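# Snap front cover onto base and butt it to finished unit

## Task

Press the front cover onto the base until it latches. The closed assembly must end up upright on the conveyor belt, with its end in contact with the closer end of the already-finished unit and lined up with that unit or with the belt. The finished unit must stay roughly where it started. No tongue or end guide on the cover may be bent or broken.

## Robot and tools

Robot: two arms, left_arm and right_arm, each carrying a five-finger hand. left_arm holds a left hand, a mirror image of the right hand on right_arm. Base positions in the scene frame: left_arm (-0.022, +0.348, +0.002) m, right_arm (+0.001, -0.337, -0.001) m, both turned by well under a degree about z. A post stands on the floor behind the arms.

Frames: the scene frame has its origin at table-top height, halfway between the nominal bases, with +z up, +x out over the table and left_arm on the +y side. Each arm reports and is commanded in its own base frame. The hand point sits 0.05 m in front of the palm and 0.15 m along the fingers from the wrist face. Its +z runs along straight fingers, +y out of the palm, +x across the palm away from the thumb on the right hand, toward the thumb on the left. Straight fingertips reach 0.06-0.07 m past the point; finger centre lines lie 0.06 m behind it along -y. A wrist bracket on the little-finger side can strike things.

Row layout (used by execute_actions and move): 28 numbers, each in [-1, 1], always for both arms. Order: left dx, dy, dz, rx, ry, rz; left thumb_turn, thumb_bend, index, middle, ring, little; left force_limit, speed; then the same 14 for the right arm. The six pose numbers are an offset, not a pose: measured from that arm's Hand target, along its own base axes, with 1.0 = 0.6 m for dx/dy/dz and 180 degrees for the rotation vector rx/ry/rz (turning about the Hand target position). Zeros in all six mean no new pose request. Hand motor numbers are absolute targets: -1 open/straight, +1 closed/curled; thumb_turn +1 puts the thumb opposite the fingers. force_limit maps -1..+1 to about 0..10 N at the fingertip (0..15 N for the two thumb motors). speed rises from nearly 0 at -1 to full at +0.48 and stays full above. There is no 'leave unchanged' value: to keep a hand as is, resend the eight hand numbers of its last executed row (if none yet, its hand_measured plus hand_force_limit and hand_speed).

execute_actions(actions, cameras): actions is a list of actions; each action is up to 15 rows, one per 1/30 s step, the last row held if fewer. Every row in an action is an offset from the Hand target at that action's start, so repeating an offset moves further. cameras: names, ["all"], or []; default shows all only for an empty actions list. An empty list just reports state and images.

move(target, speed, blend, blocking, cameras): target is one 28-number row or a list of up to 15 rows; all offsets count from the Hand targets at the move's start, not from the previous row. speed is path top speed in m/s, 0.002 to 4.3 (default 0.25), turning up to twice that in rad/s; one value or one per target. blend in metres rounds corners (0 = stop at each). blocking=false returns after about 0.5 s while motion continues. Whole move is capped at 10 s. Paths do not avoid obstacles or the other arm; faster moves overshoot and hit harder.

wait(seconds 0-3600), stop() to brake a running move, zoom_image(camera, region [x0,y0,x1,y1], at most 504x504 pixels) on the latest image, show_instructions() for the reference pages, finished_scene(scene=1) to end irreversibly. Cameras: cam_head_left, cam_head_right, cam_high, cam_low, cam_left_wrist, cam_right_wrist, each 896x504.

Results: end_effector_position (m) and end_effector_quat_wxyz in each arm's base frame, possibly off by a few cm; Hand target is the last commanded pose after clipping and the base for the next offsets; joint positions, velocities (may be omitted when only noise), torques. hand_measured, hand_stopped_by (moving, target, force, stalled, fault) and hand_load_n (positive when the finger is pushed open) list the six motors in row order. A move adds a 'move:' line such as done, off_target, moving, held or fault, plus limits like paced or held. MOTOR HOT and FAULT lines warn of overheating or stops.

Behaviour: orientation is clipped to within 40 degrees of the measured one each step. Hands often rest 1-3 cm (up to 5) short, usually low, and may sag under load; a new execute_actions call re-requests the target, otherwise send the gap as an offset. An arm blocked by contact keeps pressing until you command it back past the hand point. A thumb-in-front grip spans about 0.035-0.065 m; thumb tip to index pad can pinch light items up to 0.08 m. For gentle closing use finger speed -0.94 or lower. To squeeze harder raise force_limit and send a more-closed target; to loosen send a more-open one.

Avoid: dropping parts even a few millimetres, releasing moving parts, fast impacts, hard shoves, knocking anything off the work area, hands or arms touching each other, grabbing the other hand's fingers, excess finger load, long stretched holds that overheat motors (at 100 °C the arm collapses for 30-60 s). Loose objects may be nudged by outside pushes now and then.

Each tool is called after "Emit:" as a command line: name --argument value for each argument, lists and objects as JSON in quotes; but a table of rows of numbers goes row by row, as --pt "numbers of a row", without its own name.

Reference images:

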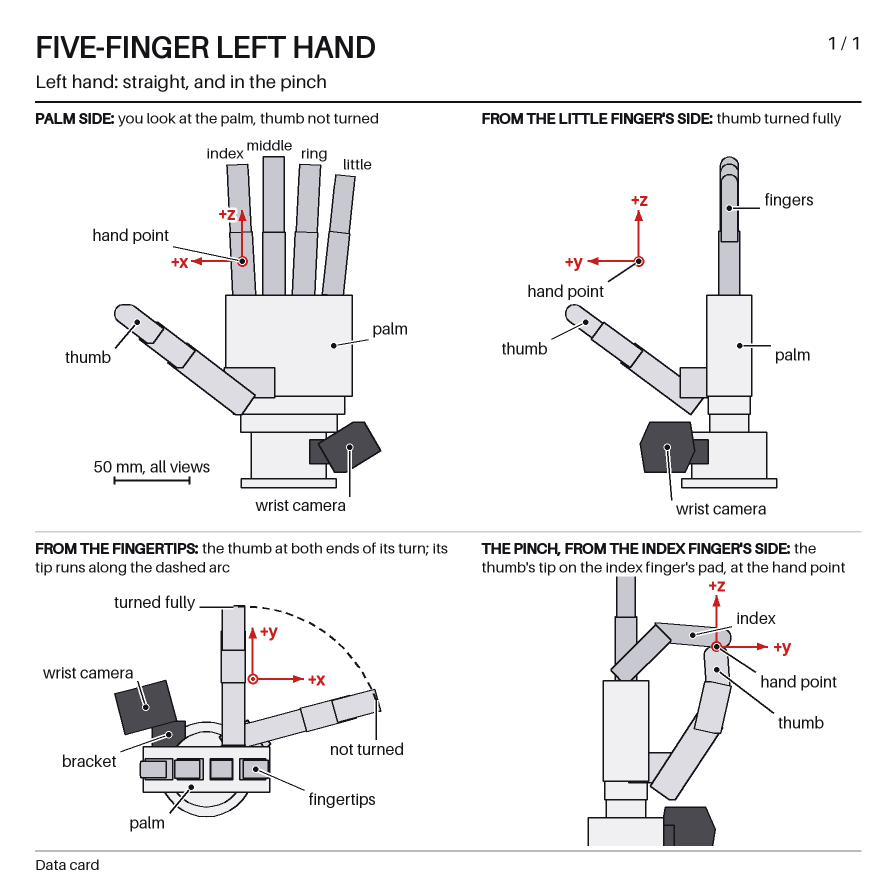

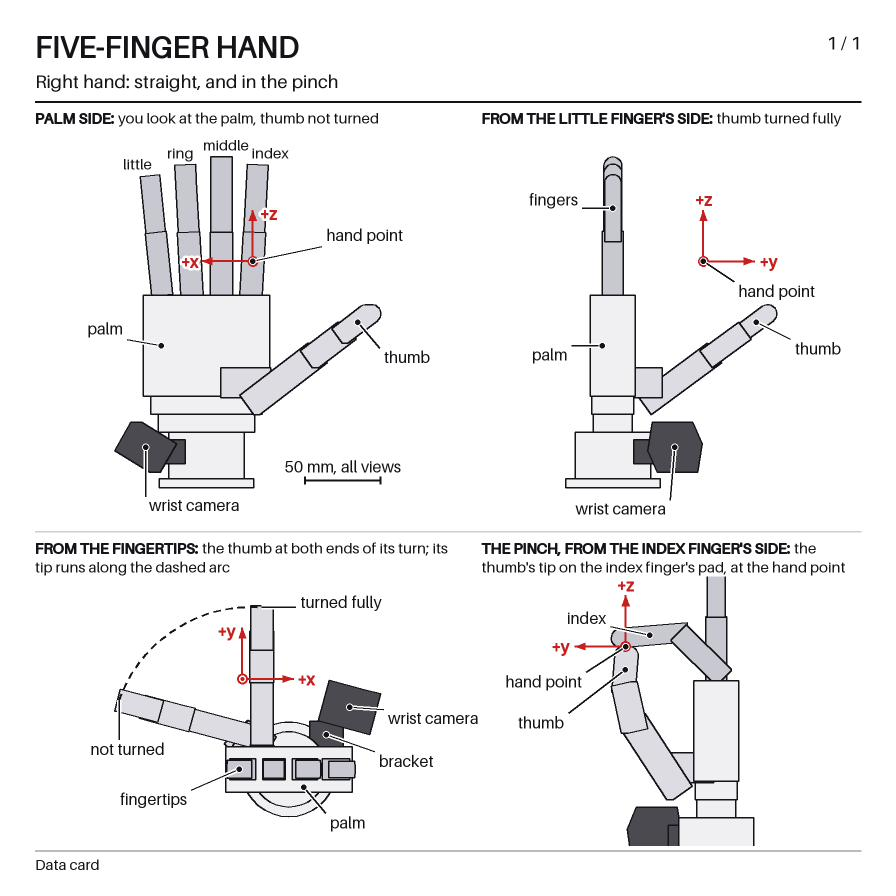

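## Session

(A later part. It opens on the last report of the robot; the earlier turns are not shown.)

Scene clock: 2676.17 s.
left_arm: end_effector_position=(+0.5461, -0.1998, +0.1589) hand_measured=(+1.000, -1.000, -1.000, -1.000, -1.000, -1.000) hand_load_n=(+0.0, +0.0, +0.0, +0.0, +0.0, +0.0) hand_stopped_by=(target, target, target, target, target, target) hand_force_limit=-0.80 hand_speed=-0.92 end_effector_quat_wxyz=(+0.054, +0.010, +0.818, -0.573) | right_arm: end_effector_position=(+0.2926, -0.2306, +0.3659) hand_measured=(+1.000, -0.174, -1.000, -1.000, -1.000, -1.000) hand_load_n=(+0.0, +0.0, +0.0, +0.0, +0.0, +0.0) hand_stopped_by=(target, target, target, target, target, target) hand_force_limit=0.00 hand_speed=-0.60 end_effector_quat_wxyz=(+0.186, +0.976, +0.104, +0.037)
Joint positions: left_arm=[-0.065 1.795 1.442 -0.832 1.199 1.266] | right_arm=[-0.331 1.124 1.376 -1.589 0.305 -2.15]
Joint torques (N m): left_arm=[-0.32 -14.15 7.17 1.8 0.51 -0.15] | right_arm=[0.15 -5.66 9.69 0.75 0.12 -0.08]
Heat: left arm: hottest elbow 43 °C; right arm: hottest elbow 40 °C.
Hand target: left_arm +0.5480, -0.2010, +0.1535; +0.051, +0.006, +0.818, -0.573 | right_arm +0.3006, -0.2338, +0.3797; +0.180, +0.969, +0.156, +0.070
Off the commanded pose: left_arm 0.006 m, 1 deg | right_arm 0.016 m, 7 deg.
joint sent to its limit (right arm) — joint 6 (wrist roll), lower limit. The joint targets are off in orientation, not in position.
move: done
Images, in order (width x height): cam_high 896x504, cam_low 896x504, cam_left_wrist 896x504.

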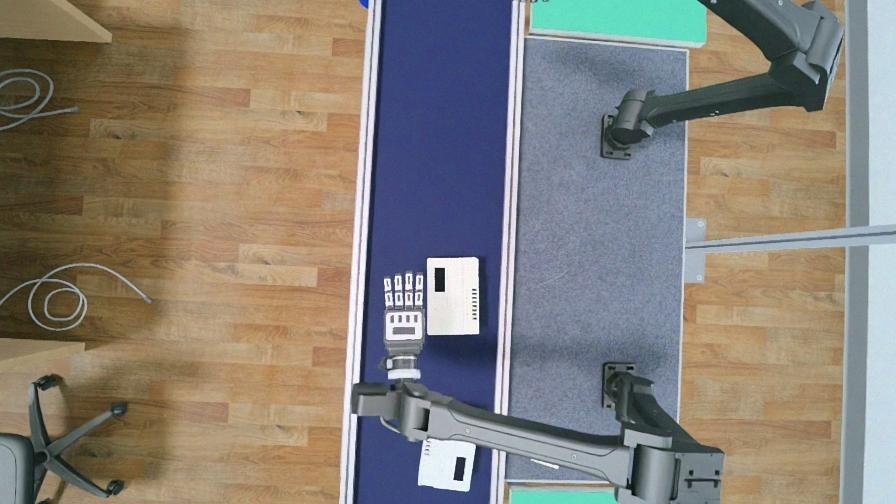

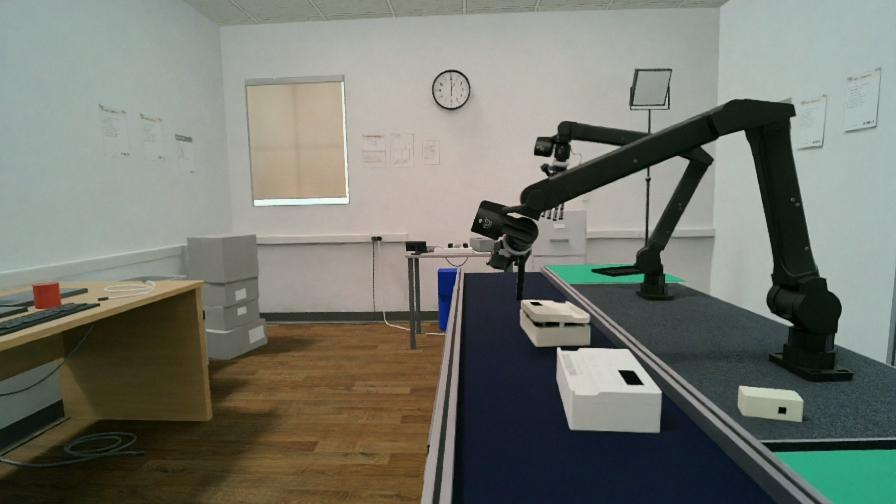

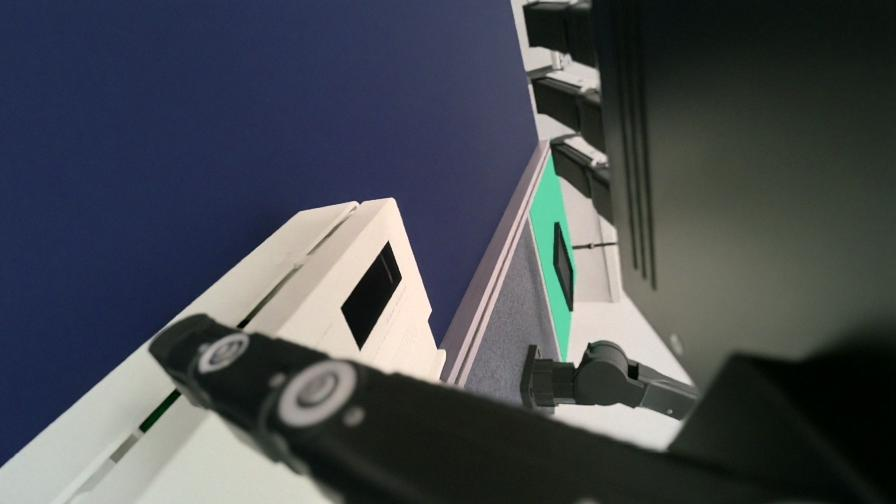

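Emit:
move --target '[0,0,-0.055,0,0,0,1,-1,-1,-1,-1,-1,-0.8,-0.92,0,0,0,0,0,0,1,-0.17,-1,-1,-1,-1,0.0,-0.6]' --speed 0.06 --cameras '["cam_low","cam_high","cam_left_wrist"]'

Emit:
zoom_image --camera "cam_low" --region '[500, 280, 600, 350]'

Scene clock: 2679.70 s.
left_arm: end_effector_position=(+0.5460, -0.1998, +0.1234) hand_measured=(+1.000, -1.000, -1.000, -1.000, -1.000, -1.000) hand_load_n=(+0.0, +0.0, +0.0, +0.0, +0.0, +0.0) hand_stopped_by=(target, target, target, target, target, target) hand_force_limit=-0.80 hand_speed=-0.92 end_effector_quat_wxyz=(+0.052, +0.009, +0.818, -0.573) | right_arm: end_effector_position=(+0.2926, -0.2306, +0.3659) hand_measured=(+1.000, -0.174, -1.000, -1.000, -1.000, -1.000) hand_load_n=(+0.0, +0.0, +0.0, +0.0, +0.0, +0.0) hand_stopped_by=(target, target, target, target, target, target) hand_force_limit=0.00 hand_speed=-0.60 end_effector_quat_wxyz=(+0.186, +0.976, +0.104, +0.037)
Joint positions: left_arm=[-0.065 1.833 1.396 -0.753 1.198 1.266] | right_arm=[-0.331 1.124 1.376 -1.589 0.305 -2.15]
Joint torques (N m): left_arm=[-0.38 -14.8 7.1 1.74 0.53 -0.12] | right_arm=[0.15 -5.66 9.69 0.75 0.12 -0.08]
Heat: left arm: hottest elbow 43 °C; right arm: hottest elbow 40 °C.
Hand target: left_arm +0.5481, -0.2010, +0.1206; +0.052, +0.006, +0.818, -0.573 | right_arm +0.3006, -0.2338, +0.3797; +0.180, +0.969, +0.156, +0.070
Off the commanded pose: left_arm 0.004 m, 0 deg | right_arm 0.016 m, 7 deg.
joint sent to its limit (right arm) — joint 6 (wrist roll), lower limit. The joint targets are off in orientation, not in position.
move: done
Images, in order (width x height): cam_high 896x504, cam_low 896x504, cam_left_wrist 896x504.

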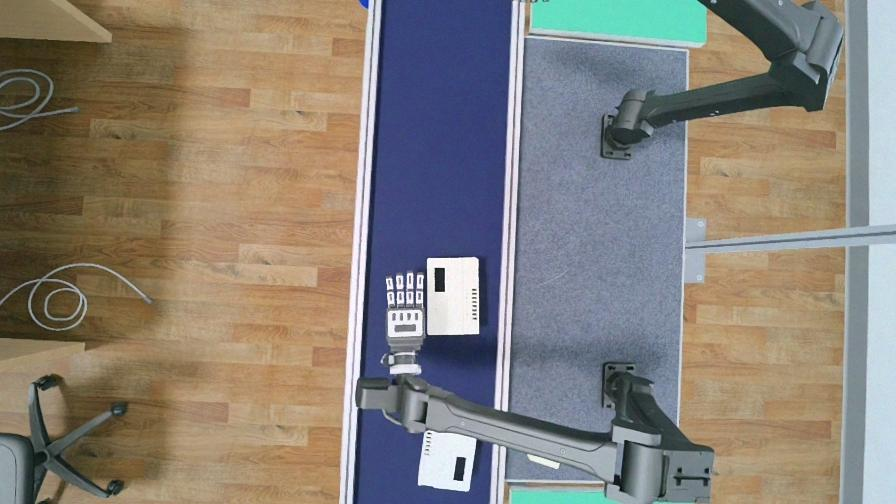

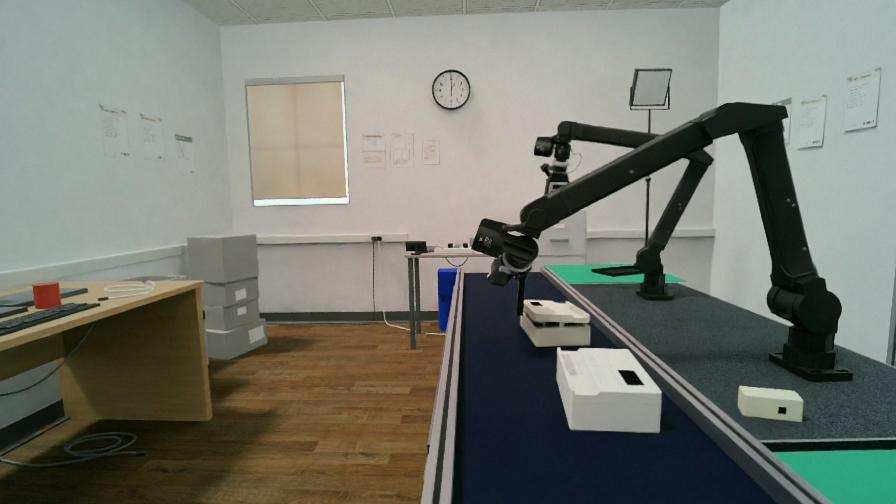

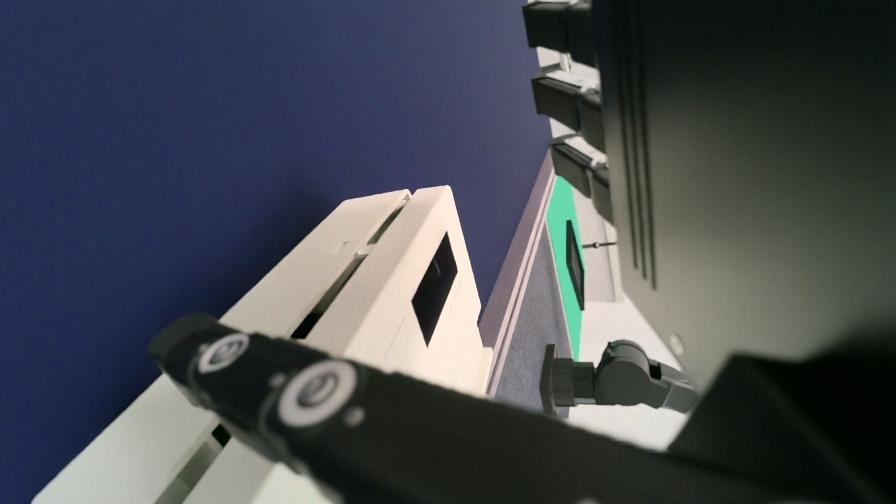

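Scaled by 5.040 from the camera's image (finer frame: 1280x720).

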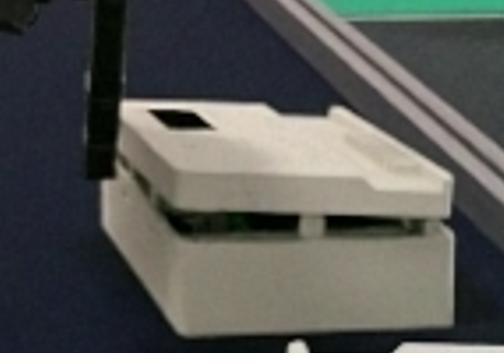

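Emit:
move --target '[-0.03,0,0,0,0,0,1,-1,-1,-1,-1,-1,-0.8,-0.92,0,0,0,0,0,0,1,-0.17,-1,-1,-1,-1,0.0,-0.6]' --speed 0.03 --cameras '["cam_low","cam_left_wrist"]'

Emit:
zoom_image --camera "cam_low" --region '[500, 280, 600, 350]'

Scene clock: 2686.23 s.
left_arm: end_effector_position=(+0.5290, -0.1987, +0.1129) hand_measured=(+1.000, -1.000, -1.000, -1.000, -1.000, -1.000) hand_load_n=(+0.0, +0.0, +0.0, +0.0, +0.0, +0.0) hand_stopped_by=(target, target, target, target, target, target) hand_force_limit=-0.80 hand_speed=-0.92 end_effector_quat_wxyz=(+0.044, +0.003, +0.819, -0.573) | right_arm: end_effector_position=(+0.2926, -0.2306, +0.3659) hand_measured=(+1.000, -0.174, -1.000, -1.000, -1.000, -1.000) hand_load_n=(+0.0, +0.0, +0.0, +0.0, +0.0, +0.0) hand_stopped_by=(target, target, target, target, target, target) hand_force_limit=0.00 hand_speed=-0.60 end_effector_quat_wxyz=(+0.186, +0.976, +0.104, +0.037)
Joint positions: left_arm=[-0.065 1.812 1.335 -0.728 1.198 1.261] | right_arm=[-0.331 1.124 1.376 -1.589 0.305 -2.15]
Joint torques (N m): left_arm=[-0.67 -16.21 6.78 1.81 0.52 -0.12] | right_arm=[0.15 -5.66 9.69 0.75 0.12 -0.08]
Heat: left arm: hottest elbow 42 °C; right arm: hottest elbow 40 °C.
Hand target: left_arm +0.5301, -0.2009, +0.1205; +0.052, +0.006, +0.818, -0.573 | right_arm +0.3006, -0.2338, +0.3797; +0.180, +0.969, +0.156, +0.070
Off the commanded pose: left_arm 0.008 m, 1 deg | right_arm 0.016 m, 7 deg.
joint sent to its limit (right arm) — joint 6 (wrist roll), lower limit. The joint targets are off in orientation, not in position.
move: done

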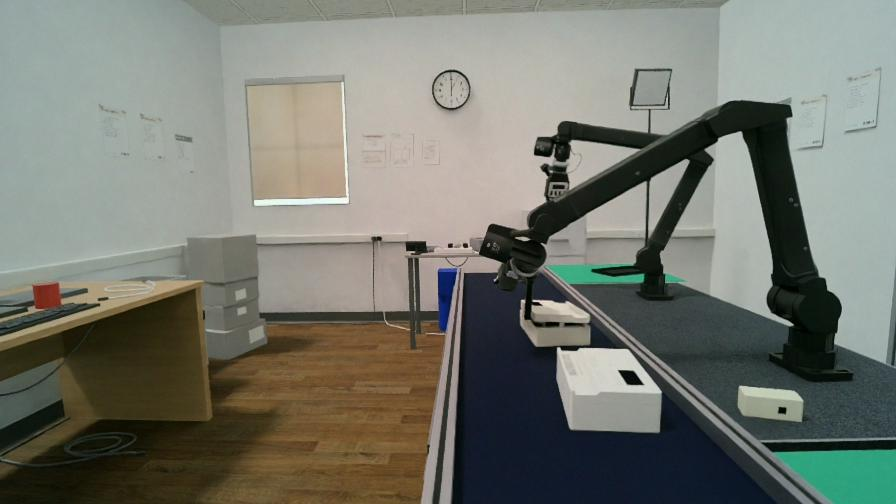

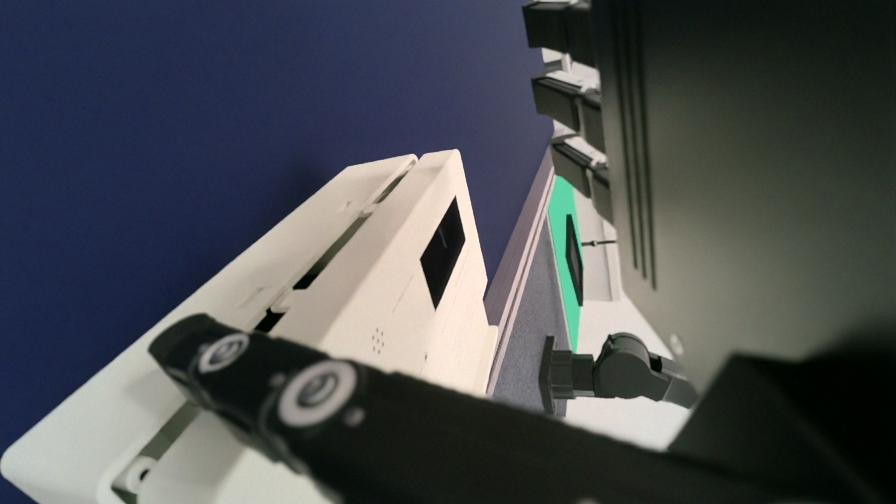

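Scaled by 5.040 from the camera's image (finer frame: 1280x720).

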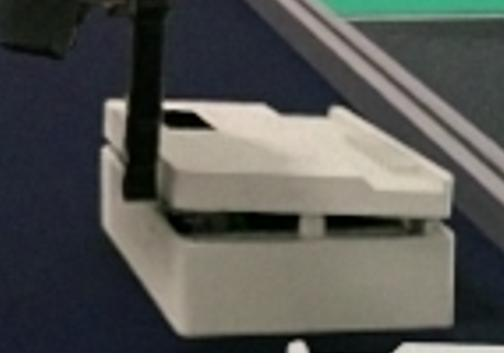

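Emit:
zoom_image --camera "cam_left_wrist" --region '[80, 130, 480, 504]'

Emit:
zoom_image --camera "cam_low" --region '[515, 290, 560, 340]'

Scaled by 1.260 from the camera's image (finer frame: 1280x720).

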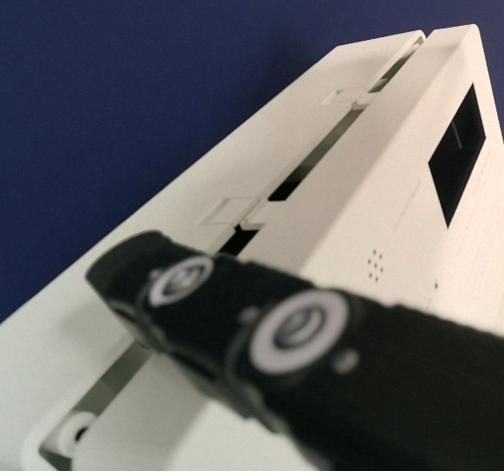

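Scaled by 10.080 from the camera's image (finer frame: 1280x720).

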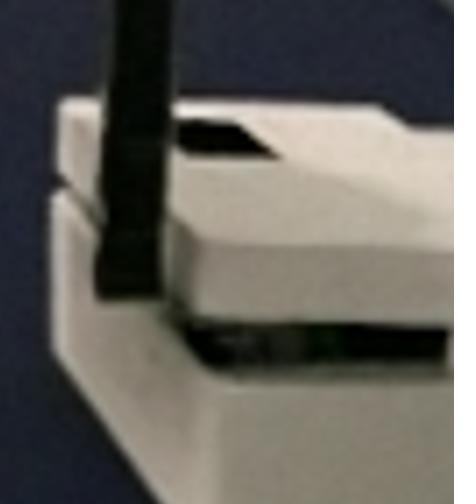

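Emit:
move --target '[-0.007,0,0,0,0,0,1,-1,-1,-1,-1,-1,-0.8,-0.92,0,0,0,0,0,0,1,-0.17,-1,-1,-1,-1,0.0,-0.6]' --speed 0.02 --cameras '["cam_low","cam_left_wrist"]'

Emit:
zoom_image --camera "cam_low" --region '[510, 280, 600, 350]'

Emit:
zoom_image --camera "cam_left_wrist" --region '[80, 130, 480, 504]'

Scene clock: 2694.63 s.
left_arm: end_effector_position=(+0.5248, -0.1985, +0.1113) hand_measured=(+1.000, -1.000, -1.000, -1.000, -1.000, -1.000) hand_load_n=(+0.0, +0.0, +0.0, +0.0, +0.0, +0.0) hand_stopped_by=(target, target, target, target, target, target) hand_force_limit=-0.80 hand_speed=-0.92 end_effector_quat_wxyz=(+0.043, +0.002, +0.819, -0.573) | right_arm: end_effector_position=(+0.2926, -0.2306, +0.3659) hand_measured=(+1.000, -0.174, -1.000, -1.000, -1.000, -1.000) hand_load_n=(+0.0, +0.0, +0.0, +0.0, +0.0, +0.0) hand_stopped_by=(target, target, target, target, target, target) hand_force_limit=0.00 hand_speed=-0.60 end_effector_quat_wxyz=(+0.186, +0.976, +0.104, +0.037)
Joint positions: left_arm=[-0.065 1.805 1.32 -0.722 1.198 1.259] | right_arm=[-0.331 1.124 1.376 -1.589 0.305 -2.15]
Joint torques (N m): left_arm=[-0.44 -16.44 6.67 1.66 0.54 -0.14] | right_arm=[0.21 -5.66 9.69 0.75 0.12 -0.08]
Heat: left arm: hottest elbow 42 °C; right arm: hottest elbow 40 °C.
Hand target: left_arm +0.5259, -0.2010, +0.1204; +0.052, +0.006, +0.818, -0.573 | right_arm +0.3006, -0.2338, +0.3797; +0.180, +0.969, +0.156, +0.070
Off the commanded pose: left_arm 0.010 m, 1 deg | right_arm 0.016 m, 7 deg.
joint sent to its limit (right arm) — joint 6 (wrist roll), lower limit. The joint targets are off in orientation, not in position.
move: done

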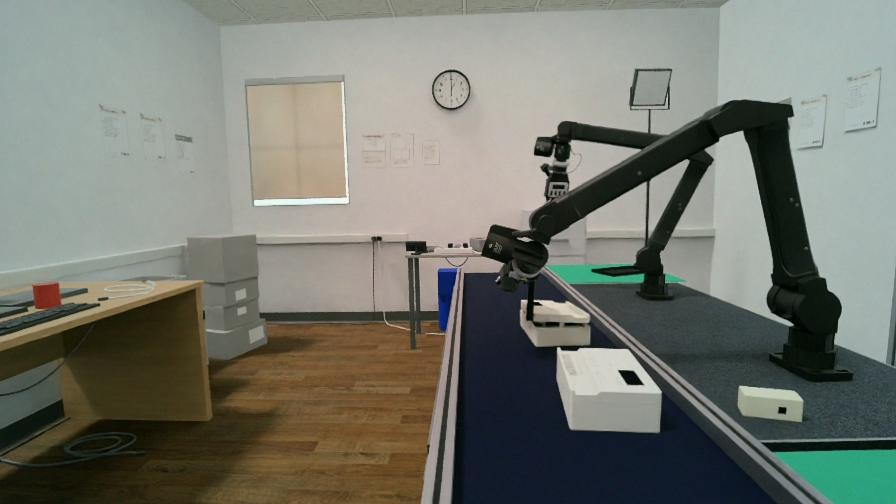

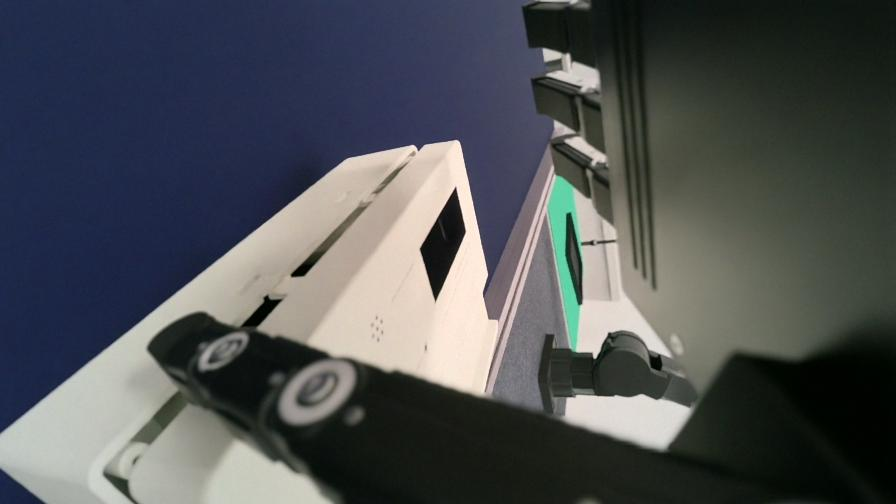

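Scaled by 5.600 from the camera's image (finer frame: 1280x720).

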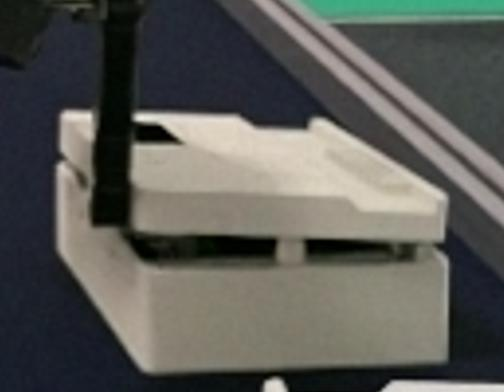

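Scaled by 1.260 from the camera's image (finer frame: 1280x720).

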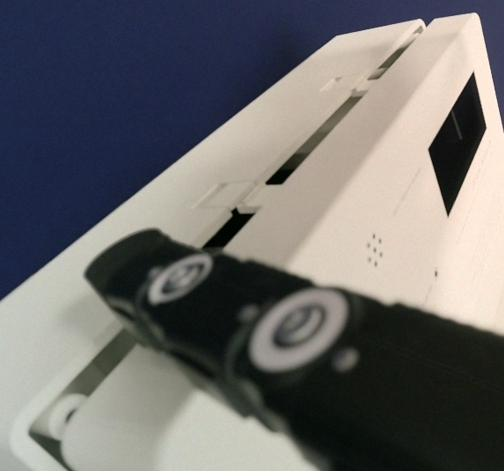

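Emit:
move --target '[-0.007,0,0,0,0,0,1,-1,-1,-1,-1,-1,-0.8,-0.92,0,0,0,0,0,0,1,-0.17,-1,-1,-1,-1,0.0,-0.6]' --speed 0.02 --cameras '["cam_low","cam_left_wrist"]'

Emit:
zoom_image --camera "cam_low" --region '[510, 280, 600, 350]'

Emit:
zoom_image --camera "cam_left_wrist" --region '[80, 130, 480, 504]'

Scene clock: 2698.83 s.
left_arm: end_effector_position=(+0.5220, -0.1982, +0.1124) hand_measured=(+1.000, -1.000, -1.000, -1.000, -1.000, -1.000) hand_load_n=(-0.5, +0.0, +0.0, +0.0, +0.0, +0.0) hand_stopped_by=(target, target, target, target, target, target) hand_force_limit=-0.80 hand_speed=-0.92 end_effector_quat_wxyz=(+0.046, +0.003, +0.819, -0.572) | right_arm: end_effector_position=(+0.2926, -0.2306, +0.3659) hand_measured=(+1.000, -0.174, -1.000, -1.000, -1.000, -1.000) hand_load_n=(+0.0, +0.0, +0.0, +0.0, +0.0, +0.0) hand_stopped_by=(target, target, target, target, target, target) hand_force_limit=0.00 hand_speed=-0.60 end_effector_quat_wxyz=(+0.186, +0.976, +0.104, +0.037)
Joint positions: left_arm=[-0.065 1.794 1.308 -0.714 1.197 1.259] | right_arm=[-0.331 1.124 1.376 -1.589 0.305 -2.15]
Joint torques (N m): left_arm=[-0.38 -15.5 6.49 1.63 0.54 -0.15] | right_arm=[0.15 -5.66 9.69 0.75 0.12 -0.08]
Heat: left arm: hottest elbow 41 °C; right arm: hottest elbow 40 °C.
Hand target: left_arm +0.5216, -0.2009, +0.1204; +0.051, +0.006, +0.818, -0.573 | right_arm +0.3006, -0.2338, +0.3797; +0.180, +0.969, +0.156, +0.070
Off the commanded pose: left_arm 0.008 m, 1 deg | right_arm 0.016 m, 7 deg.
joint sent to its limit (right arm) — joint 6 (wrist roll), lower limit. The joint targets are off in orientation, not in position.
move: done

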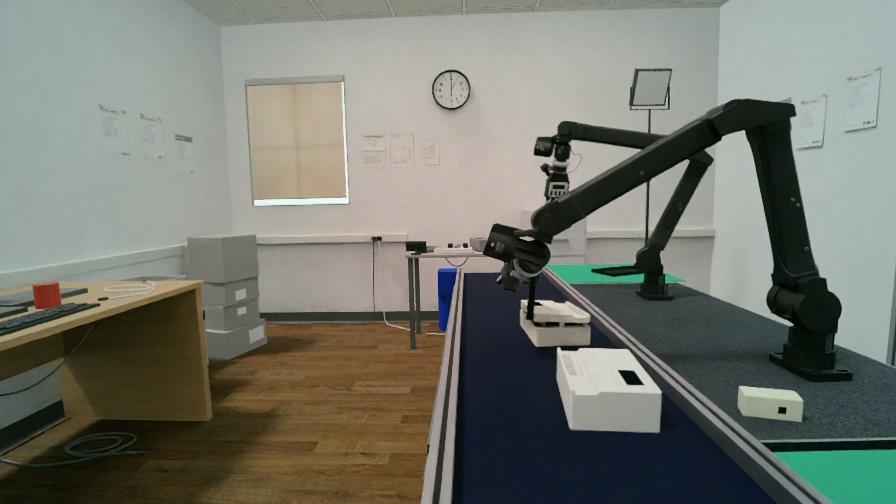

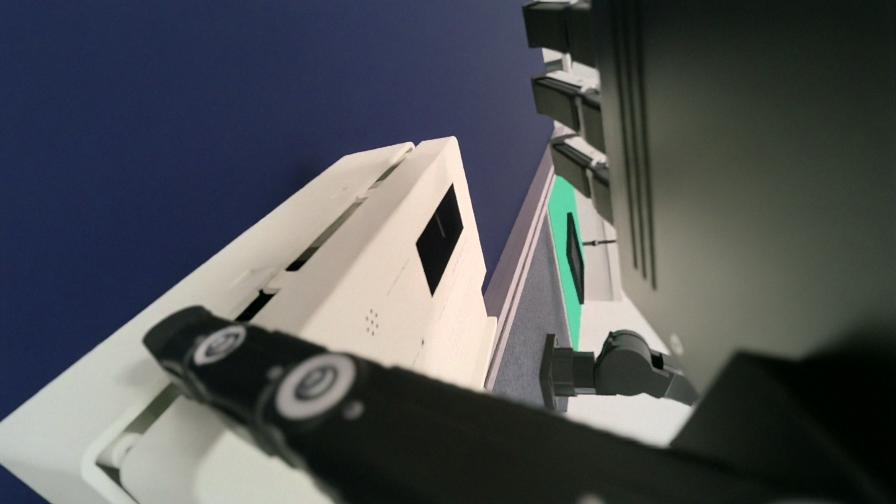

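Scaled by 5.600 from the camera's image (finer frame: 1280x720).

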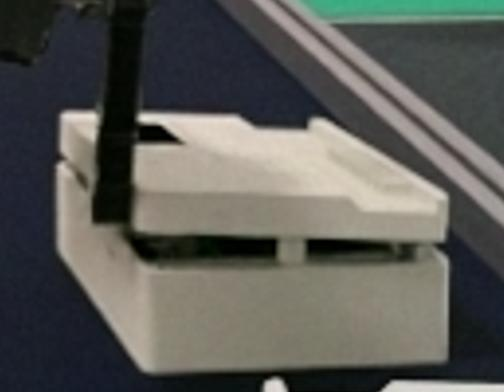

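Scaled by 1.260 from the camera's image (finer frame: 1280x720).

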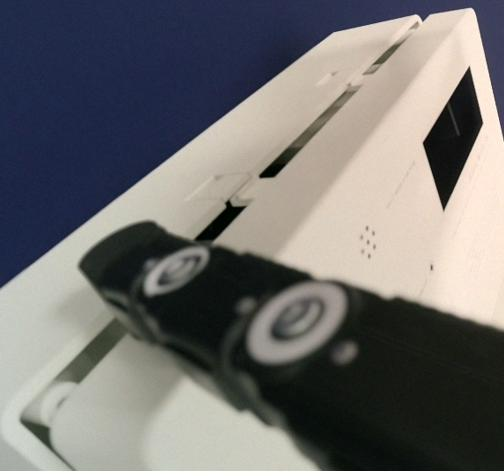

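Emit:
move --target '[-0.005,0,0,0,0,0,1,-1,-1,-1,-1,-1,-0.8,-0.92,0,0,0,0,0,0,1,-0.17,-1,-1,-1,-1,0.0,-0.6]' --speed 0.02 --cameras '["cam_low","cam_left_wrist"]'

Emit:
zoom_image --camera "cam_low" --region '[510, 280, 600, 350]'

Emit:
zoom_image --camera "cam_left_wrist" --region '[80, 130, 480, 504]'

Scene clock: 2702.13 s.
left_arm: end_effector_position=(+0.5198, -0.1980, +0.1127) hand_measured=(+1.000, -1.000, -1.000, -1.000, -1.000, -1.000) hand_load_n=(-1.0, +0.0, +0.0, +0.0, +0.0, +0.0) hand_stopped_by=(target, target, target, target, target, target) hand_force_limit=-0.80 hand_speed=-0.92 end_effector_quat_wxyz=(+0.047, +0.004, +0.819, -0.572) | right_arm: end_effector_position=(+0.2926, -0.2306, +0.3659) hand_measured=(+1.000, -0.174, -1.000, -1.000, -1.000, -1.000) hand_load_n=(+0.0, +0.0, +0.0, +0.0, +0.0, +0.0) hand_stopped_by=(target, target, target, target, target, target) hand_force_limit=0.00 hand_speed=-0.60 end_effector_quat_wxyz=(+0.186, +0.976, +0.104, +0.037)
Joint positions: left_arm=[-0.065 1.787 1.299 -0.709 1.196 1.259] | right_arm=[-0.331 1.124 1.376 -1.589 0.305 -2.15]
Joint torques (N m): left_arm=[-0.62 -15.68 6.41 1.59 0.56 -0.14] | right_arm=[0.15 -5.66 9.69 0.75 0.12 -0.08]
Heat: left arm: hottest elbow 41 °C; right arm: hottest elbow 40 °C.
Hand target: left_arm +0.5187, -0.2009, +0.1204; +0.052, +0.006, +0.818, -0.573 | right_arm +0.3006, -0.2338, +0.3797; +0.180, +0.969, +0.156, +0.070
Off the commanded pose: left_arm 0.008 m, 1 deg | right_arm 0.016 m, 7 deg.
joint sent to its limit (right arm) — joint 6 (wrist roll), lower limit. The joint targets are off in orientation, not in position.
move: done

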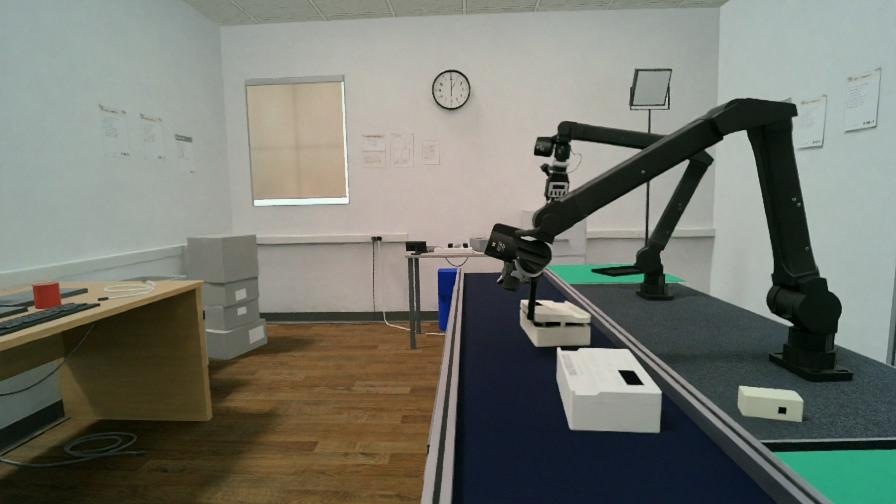

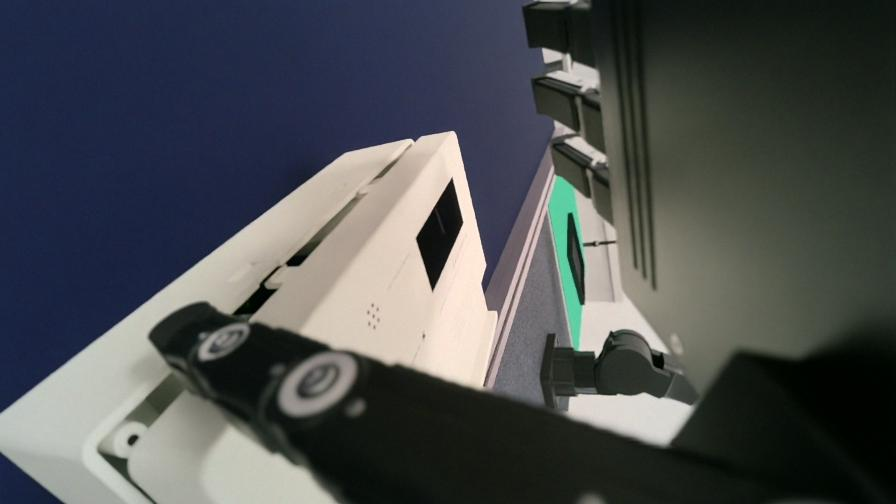

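Scaled by 5.600 from the camera's image (finer frame: 1280x720).

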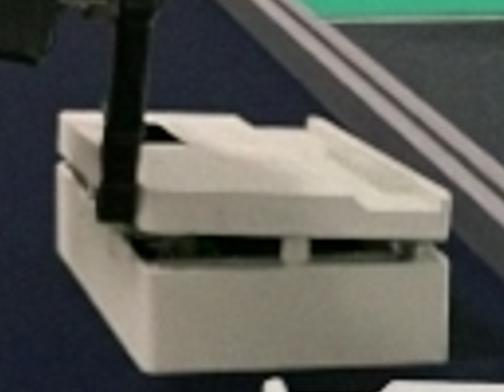

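Scaled by 1.260 from the camera's image (finer frame: 1280x720).

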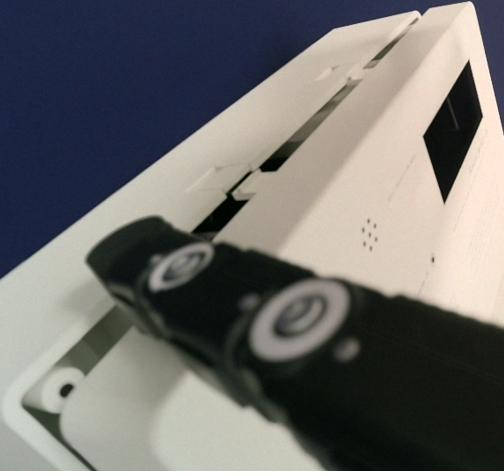

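Emit:
move --target '[0.02,0,0,0,0,0,1,-1,-1,-1,-1,-1,-0.8,-0.92,0,0,0,0,0,0,1,-0.17,-1,-1,-1,-1,0.0,-0.6]' --speed 0.03 --cameras '["cam_low","cam_left_wrist"]'

Emit:
zoom_image --camera "cam_low" --region '[510, 280, 600, 350]'

Emit:
zoom_image --camera "cam_left_wrist" --region '[80, 130, 480, 504]'

Scene clock: 2706.80 s.
left_arm: end_effector_position=(+0.5198, -0.1980, +0.1127) hand_measured=(+1.000, -1.000, -1.000, -1.000, -1.000, -1.000) hand_load_n=(-1.0, +0.0, +0.0, +0.0, +0.0, +0.0) hand_stopped_by=(target, target, target, target, target, target) hand_force_limit=-0.80 hand_speed=-0.92 end_effector_quat_wxyz=(+0.047, +0.004, +0.819, -0.572) | right_arm: end_effector_position=(+0.2926, -0.2306, +0.3659) hand_measured=(+1.000, -0.174, -1.000, -1.000, -1.000, -1.000) hand_load_n=(+0.0, +0.0, +0.0, +0.0, +0.0, +0.0) hand_stopped_by=(target, target, target, target, target, target) hand_force_limit=0.00 hand_speed=-0.60 end_effector_quat_wxyz=(+0.186, +0.976, +0.104, +0.037)
Joint positions: left_arm=[-0.065 1.787 1.299 -0.709 1.196 1.259] | right_arm=[-0.331 1.124 1.376 -1.589 0.305 -2.15]
Joint torques (N m): left_arm=[-0.44 -13.86 9.29 1.11 0.57 -0.12] | right_arm=[0.15 -5.66 9.69 0.75 0.12 -0.08]
Heat: left arm: hottest elbow 40 °C; right arm: hottest elbow 40 °C.
Hand target: left_arm +0.5307, -0.2009, +0.1204; +0.052, +0.006, +0.818, -0.573 | right_arm +0.3006, -0.2338, +0.3797; +0.180, +0.969, +0.156, +0.070
Off the commanded pose: left_arm 0.014 m, 1 deg | right_arm 0.016 m, 7 deg.
joint sent to its limit (right arm) — joint 6 (wrist roll), lower limit. The joint targets are off in orientation, not in position.
move: off_target (left_arm)

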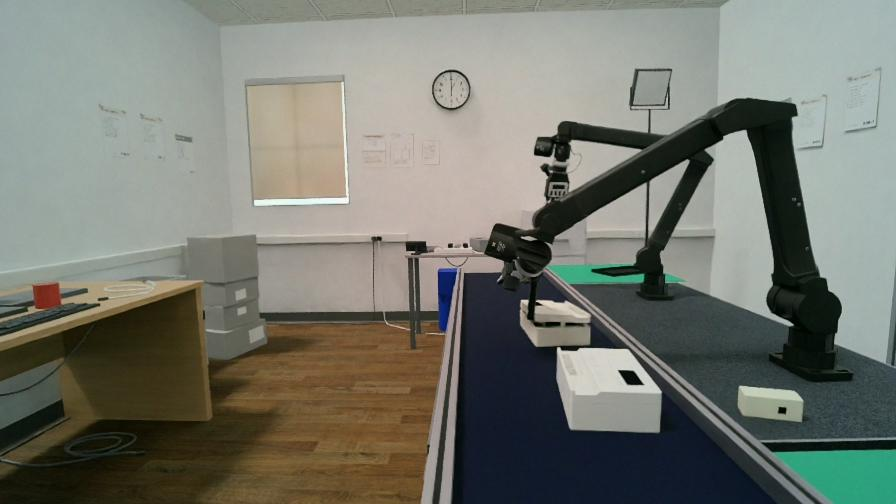

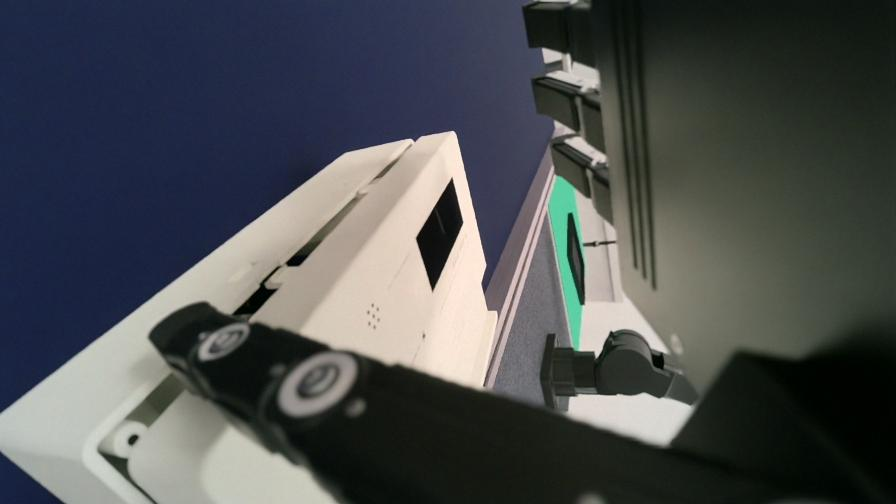

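Scaled by 5.600 from the camera's image (finer frame: 1280x720).

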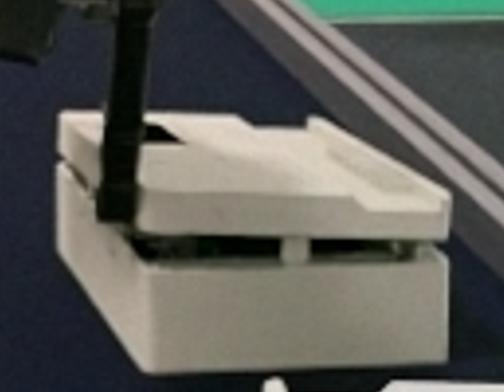

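Scaled by 1.260 from the camera's image (finer frame: 1280x720).

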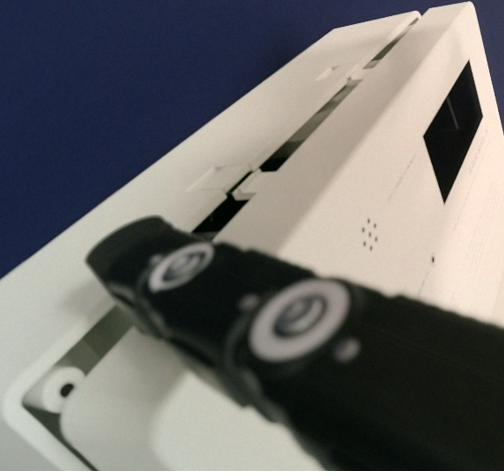

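Emit:
move --target '[0.015,0,0,0,0,0,1,-1,-1,-1,-1,-1,-0.8,-0.92,0,0,0,0,0,0,1,-0.17,-1,-1,-1,-1,0.0,-0.6]' --speed 0.03 --cameras '["cam_low","cam_left_wrist"]'

Emit:
zoom_image --camera "cam_low" --region '[510, 280, 600, 350]'

Emit:
zoom_image --camera "cam_left_wrist" --region '[80, 130, 480, 504]'

Scene clock: 2709.80 s.
left_arm: end_effector_position=(+0.5264, -0.1984, +0.1095) hand_measured=(+1.000, -1.000, -1.000, -1.000, -1.000, -1.000) hand_load_n=(+0.0, +0.0, +0.0, +0.0, +0.0, +0.0) hand_stopped_by=(target, target, target, target, target, target) hand_force_limit=-0.80 hand_speed=-0.92 end_effector_quat_wxyz=(+0.047, +0.004, +0.819, -0.572) | right_arm: end_effector_position=(+0.2926, -0.2306, +0.3659) hand_measured=(+1.000, -0.174, -1.000, -1.000, -1.000, -1.000) hand_load_n=(+0.0, +0.0, +0.0, +0.0, +0.0, +0.0) hand_stopped_by=(target, target, target, target, target, target) hand_force_limit=0.00 hand_speed=-0.60 end_effector_quat_wxyz=(+0.186, +0.976, +0.104, +0.037)
Joint positions: left_arm=[-0.065 1.807 1.318 -0.709 1.196 1.259] | right_arm=[-0.331 1.124 1.376 -1.589 0.305 -2.15]
Joint torques (N m): left_arm=[-0.5 -13.45 9.92 0.77 0.59 -0.13] | right_arm=[0.15 -5.66 9.7 0.75 0.12 -0.08]
Heat: left arm: hottest elbow 41 °C; right arm: hottest elbow 41 °C.
Hand target: left_arm +0.5396, -0.2009, +0.1203; +0.051, +0.006, +0.818, -0.573 | right_arm +0.3006, -0.2338, +0.3797; +0.180, +0.969, +0.156, +0.070
Off the commanded pose: left_arm 0.017 m, 1 deg | right_arm 0.016 m, 7 deg.
joint sent to its limit (right arm) — joint 6 (wrist roll), lower limit. The joint targets are off in orientation, not in position.
move: off_target (left_arm)

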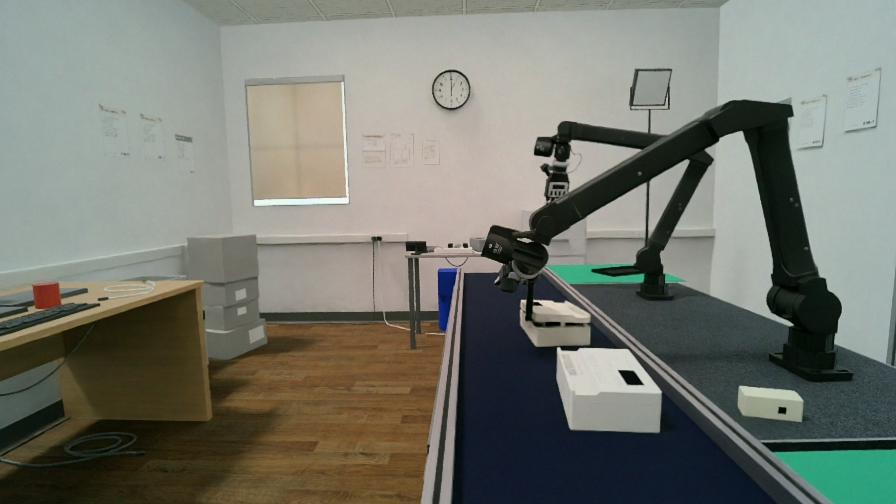

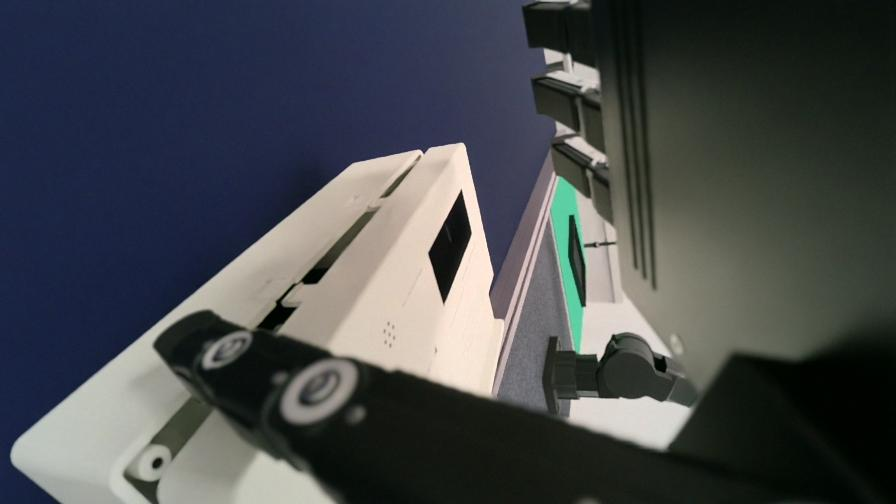

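Scaled by 5.600 from the camera's image (finer frame: 1280x720).

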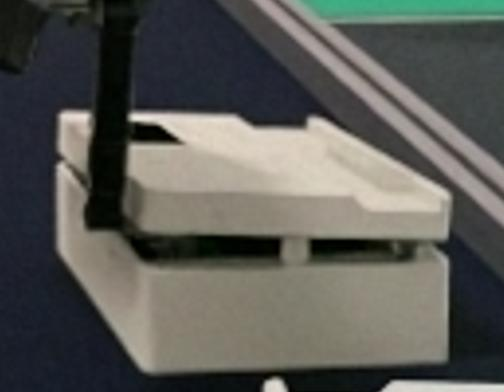

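Scaled by 1.260 from the camera's image (finer frame: 1280x720).

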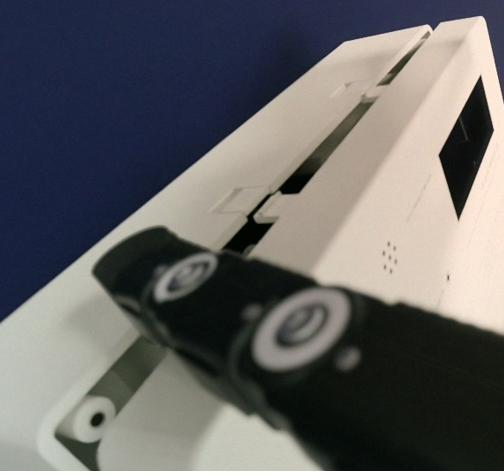

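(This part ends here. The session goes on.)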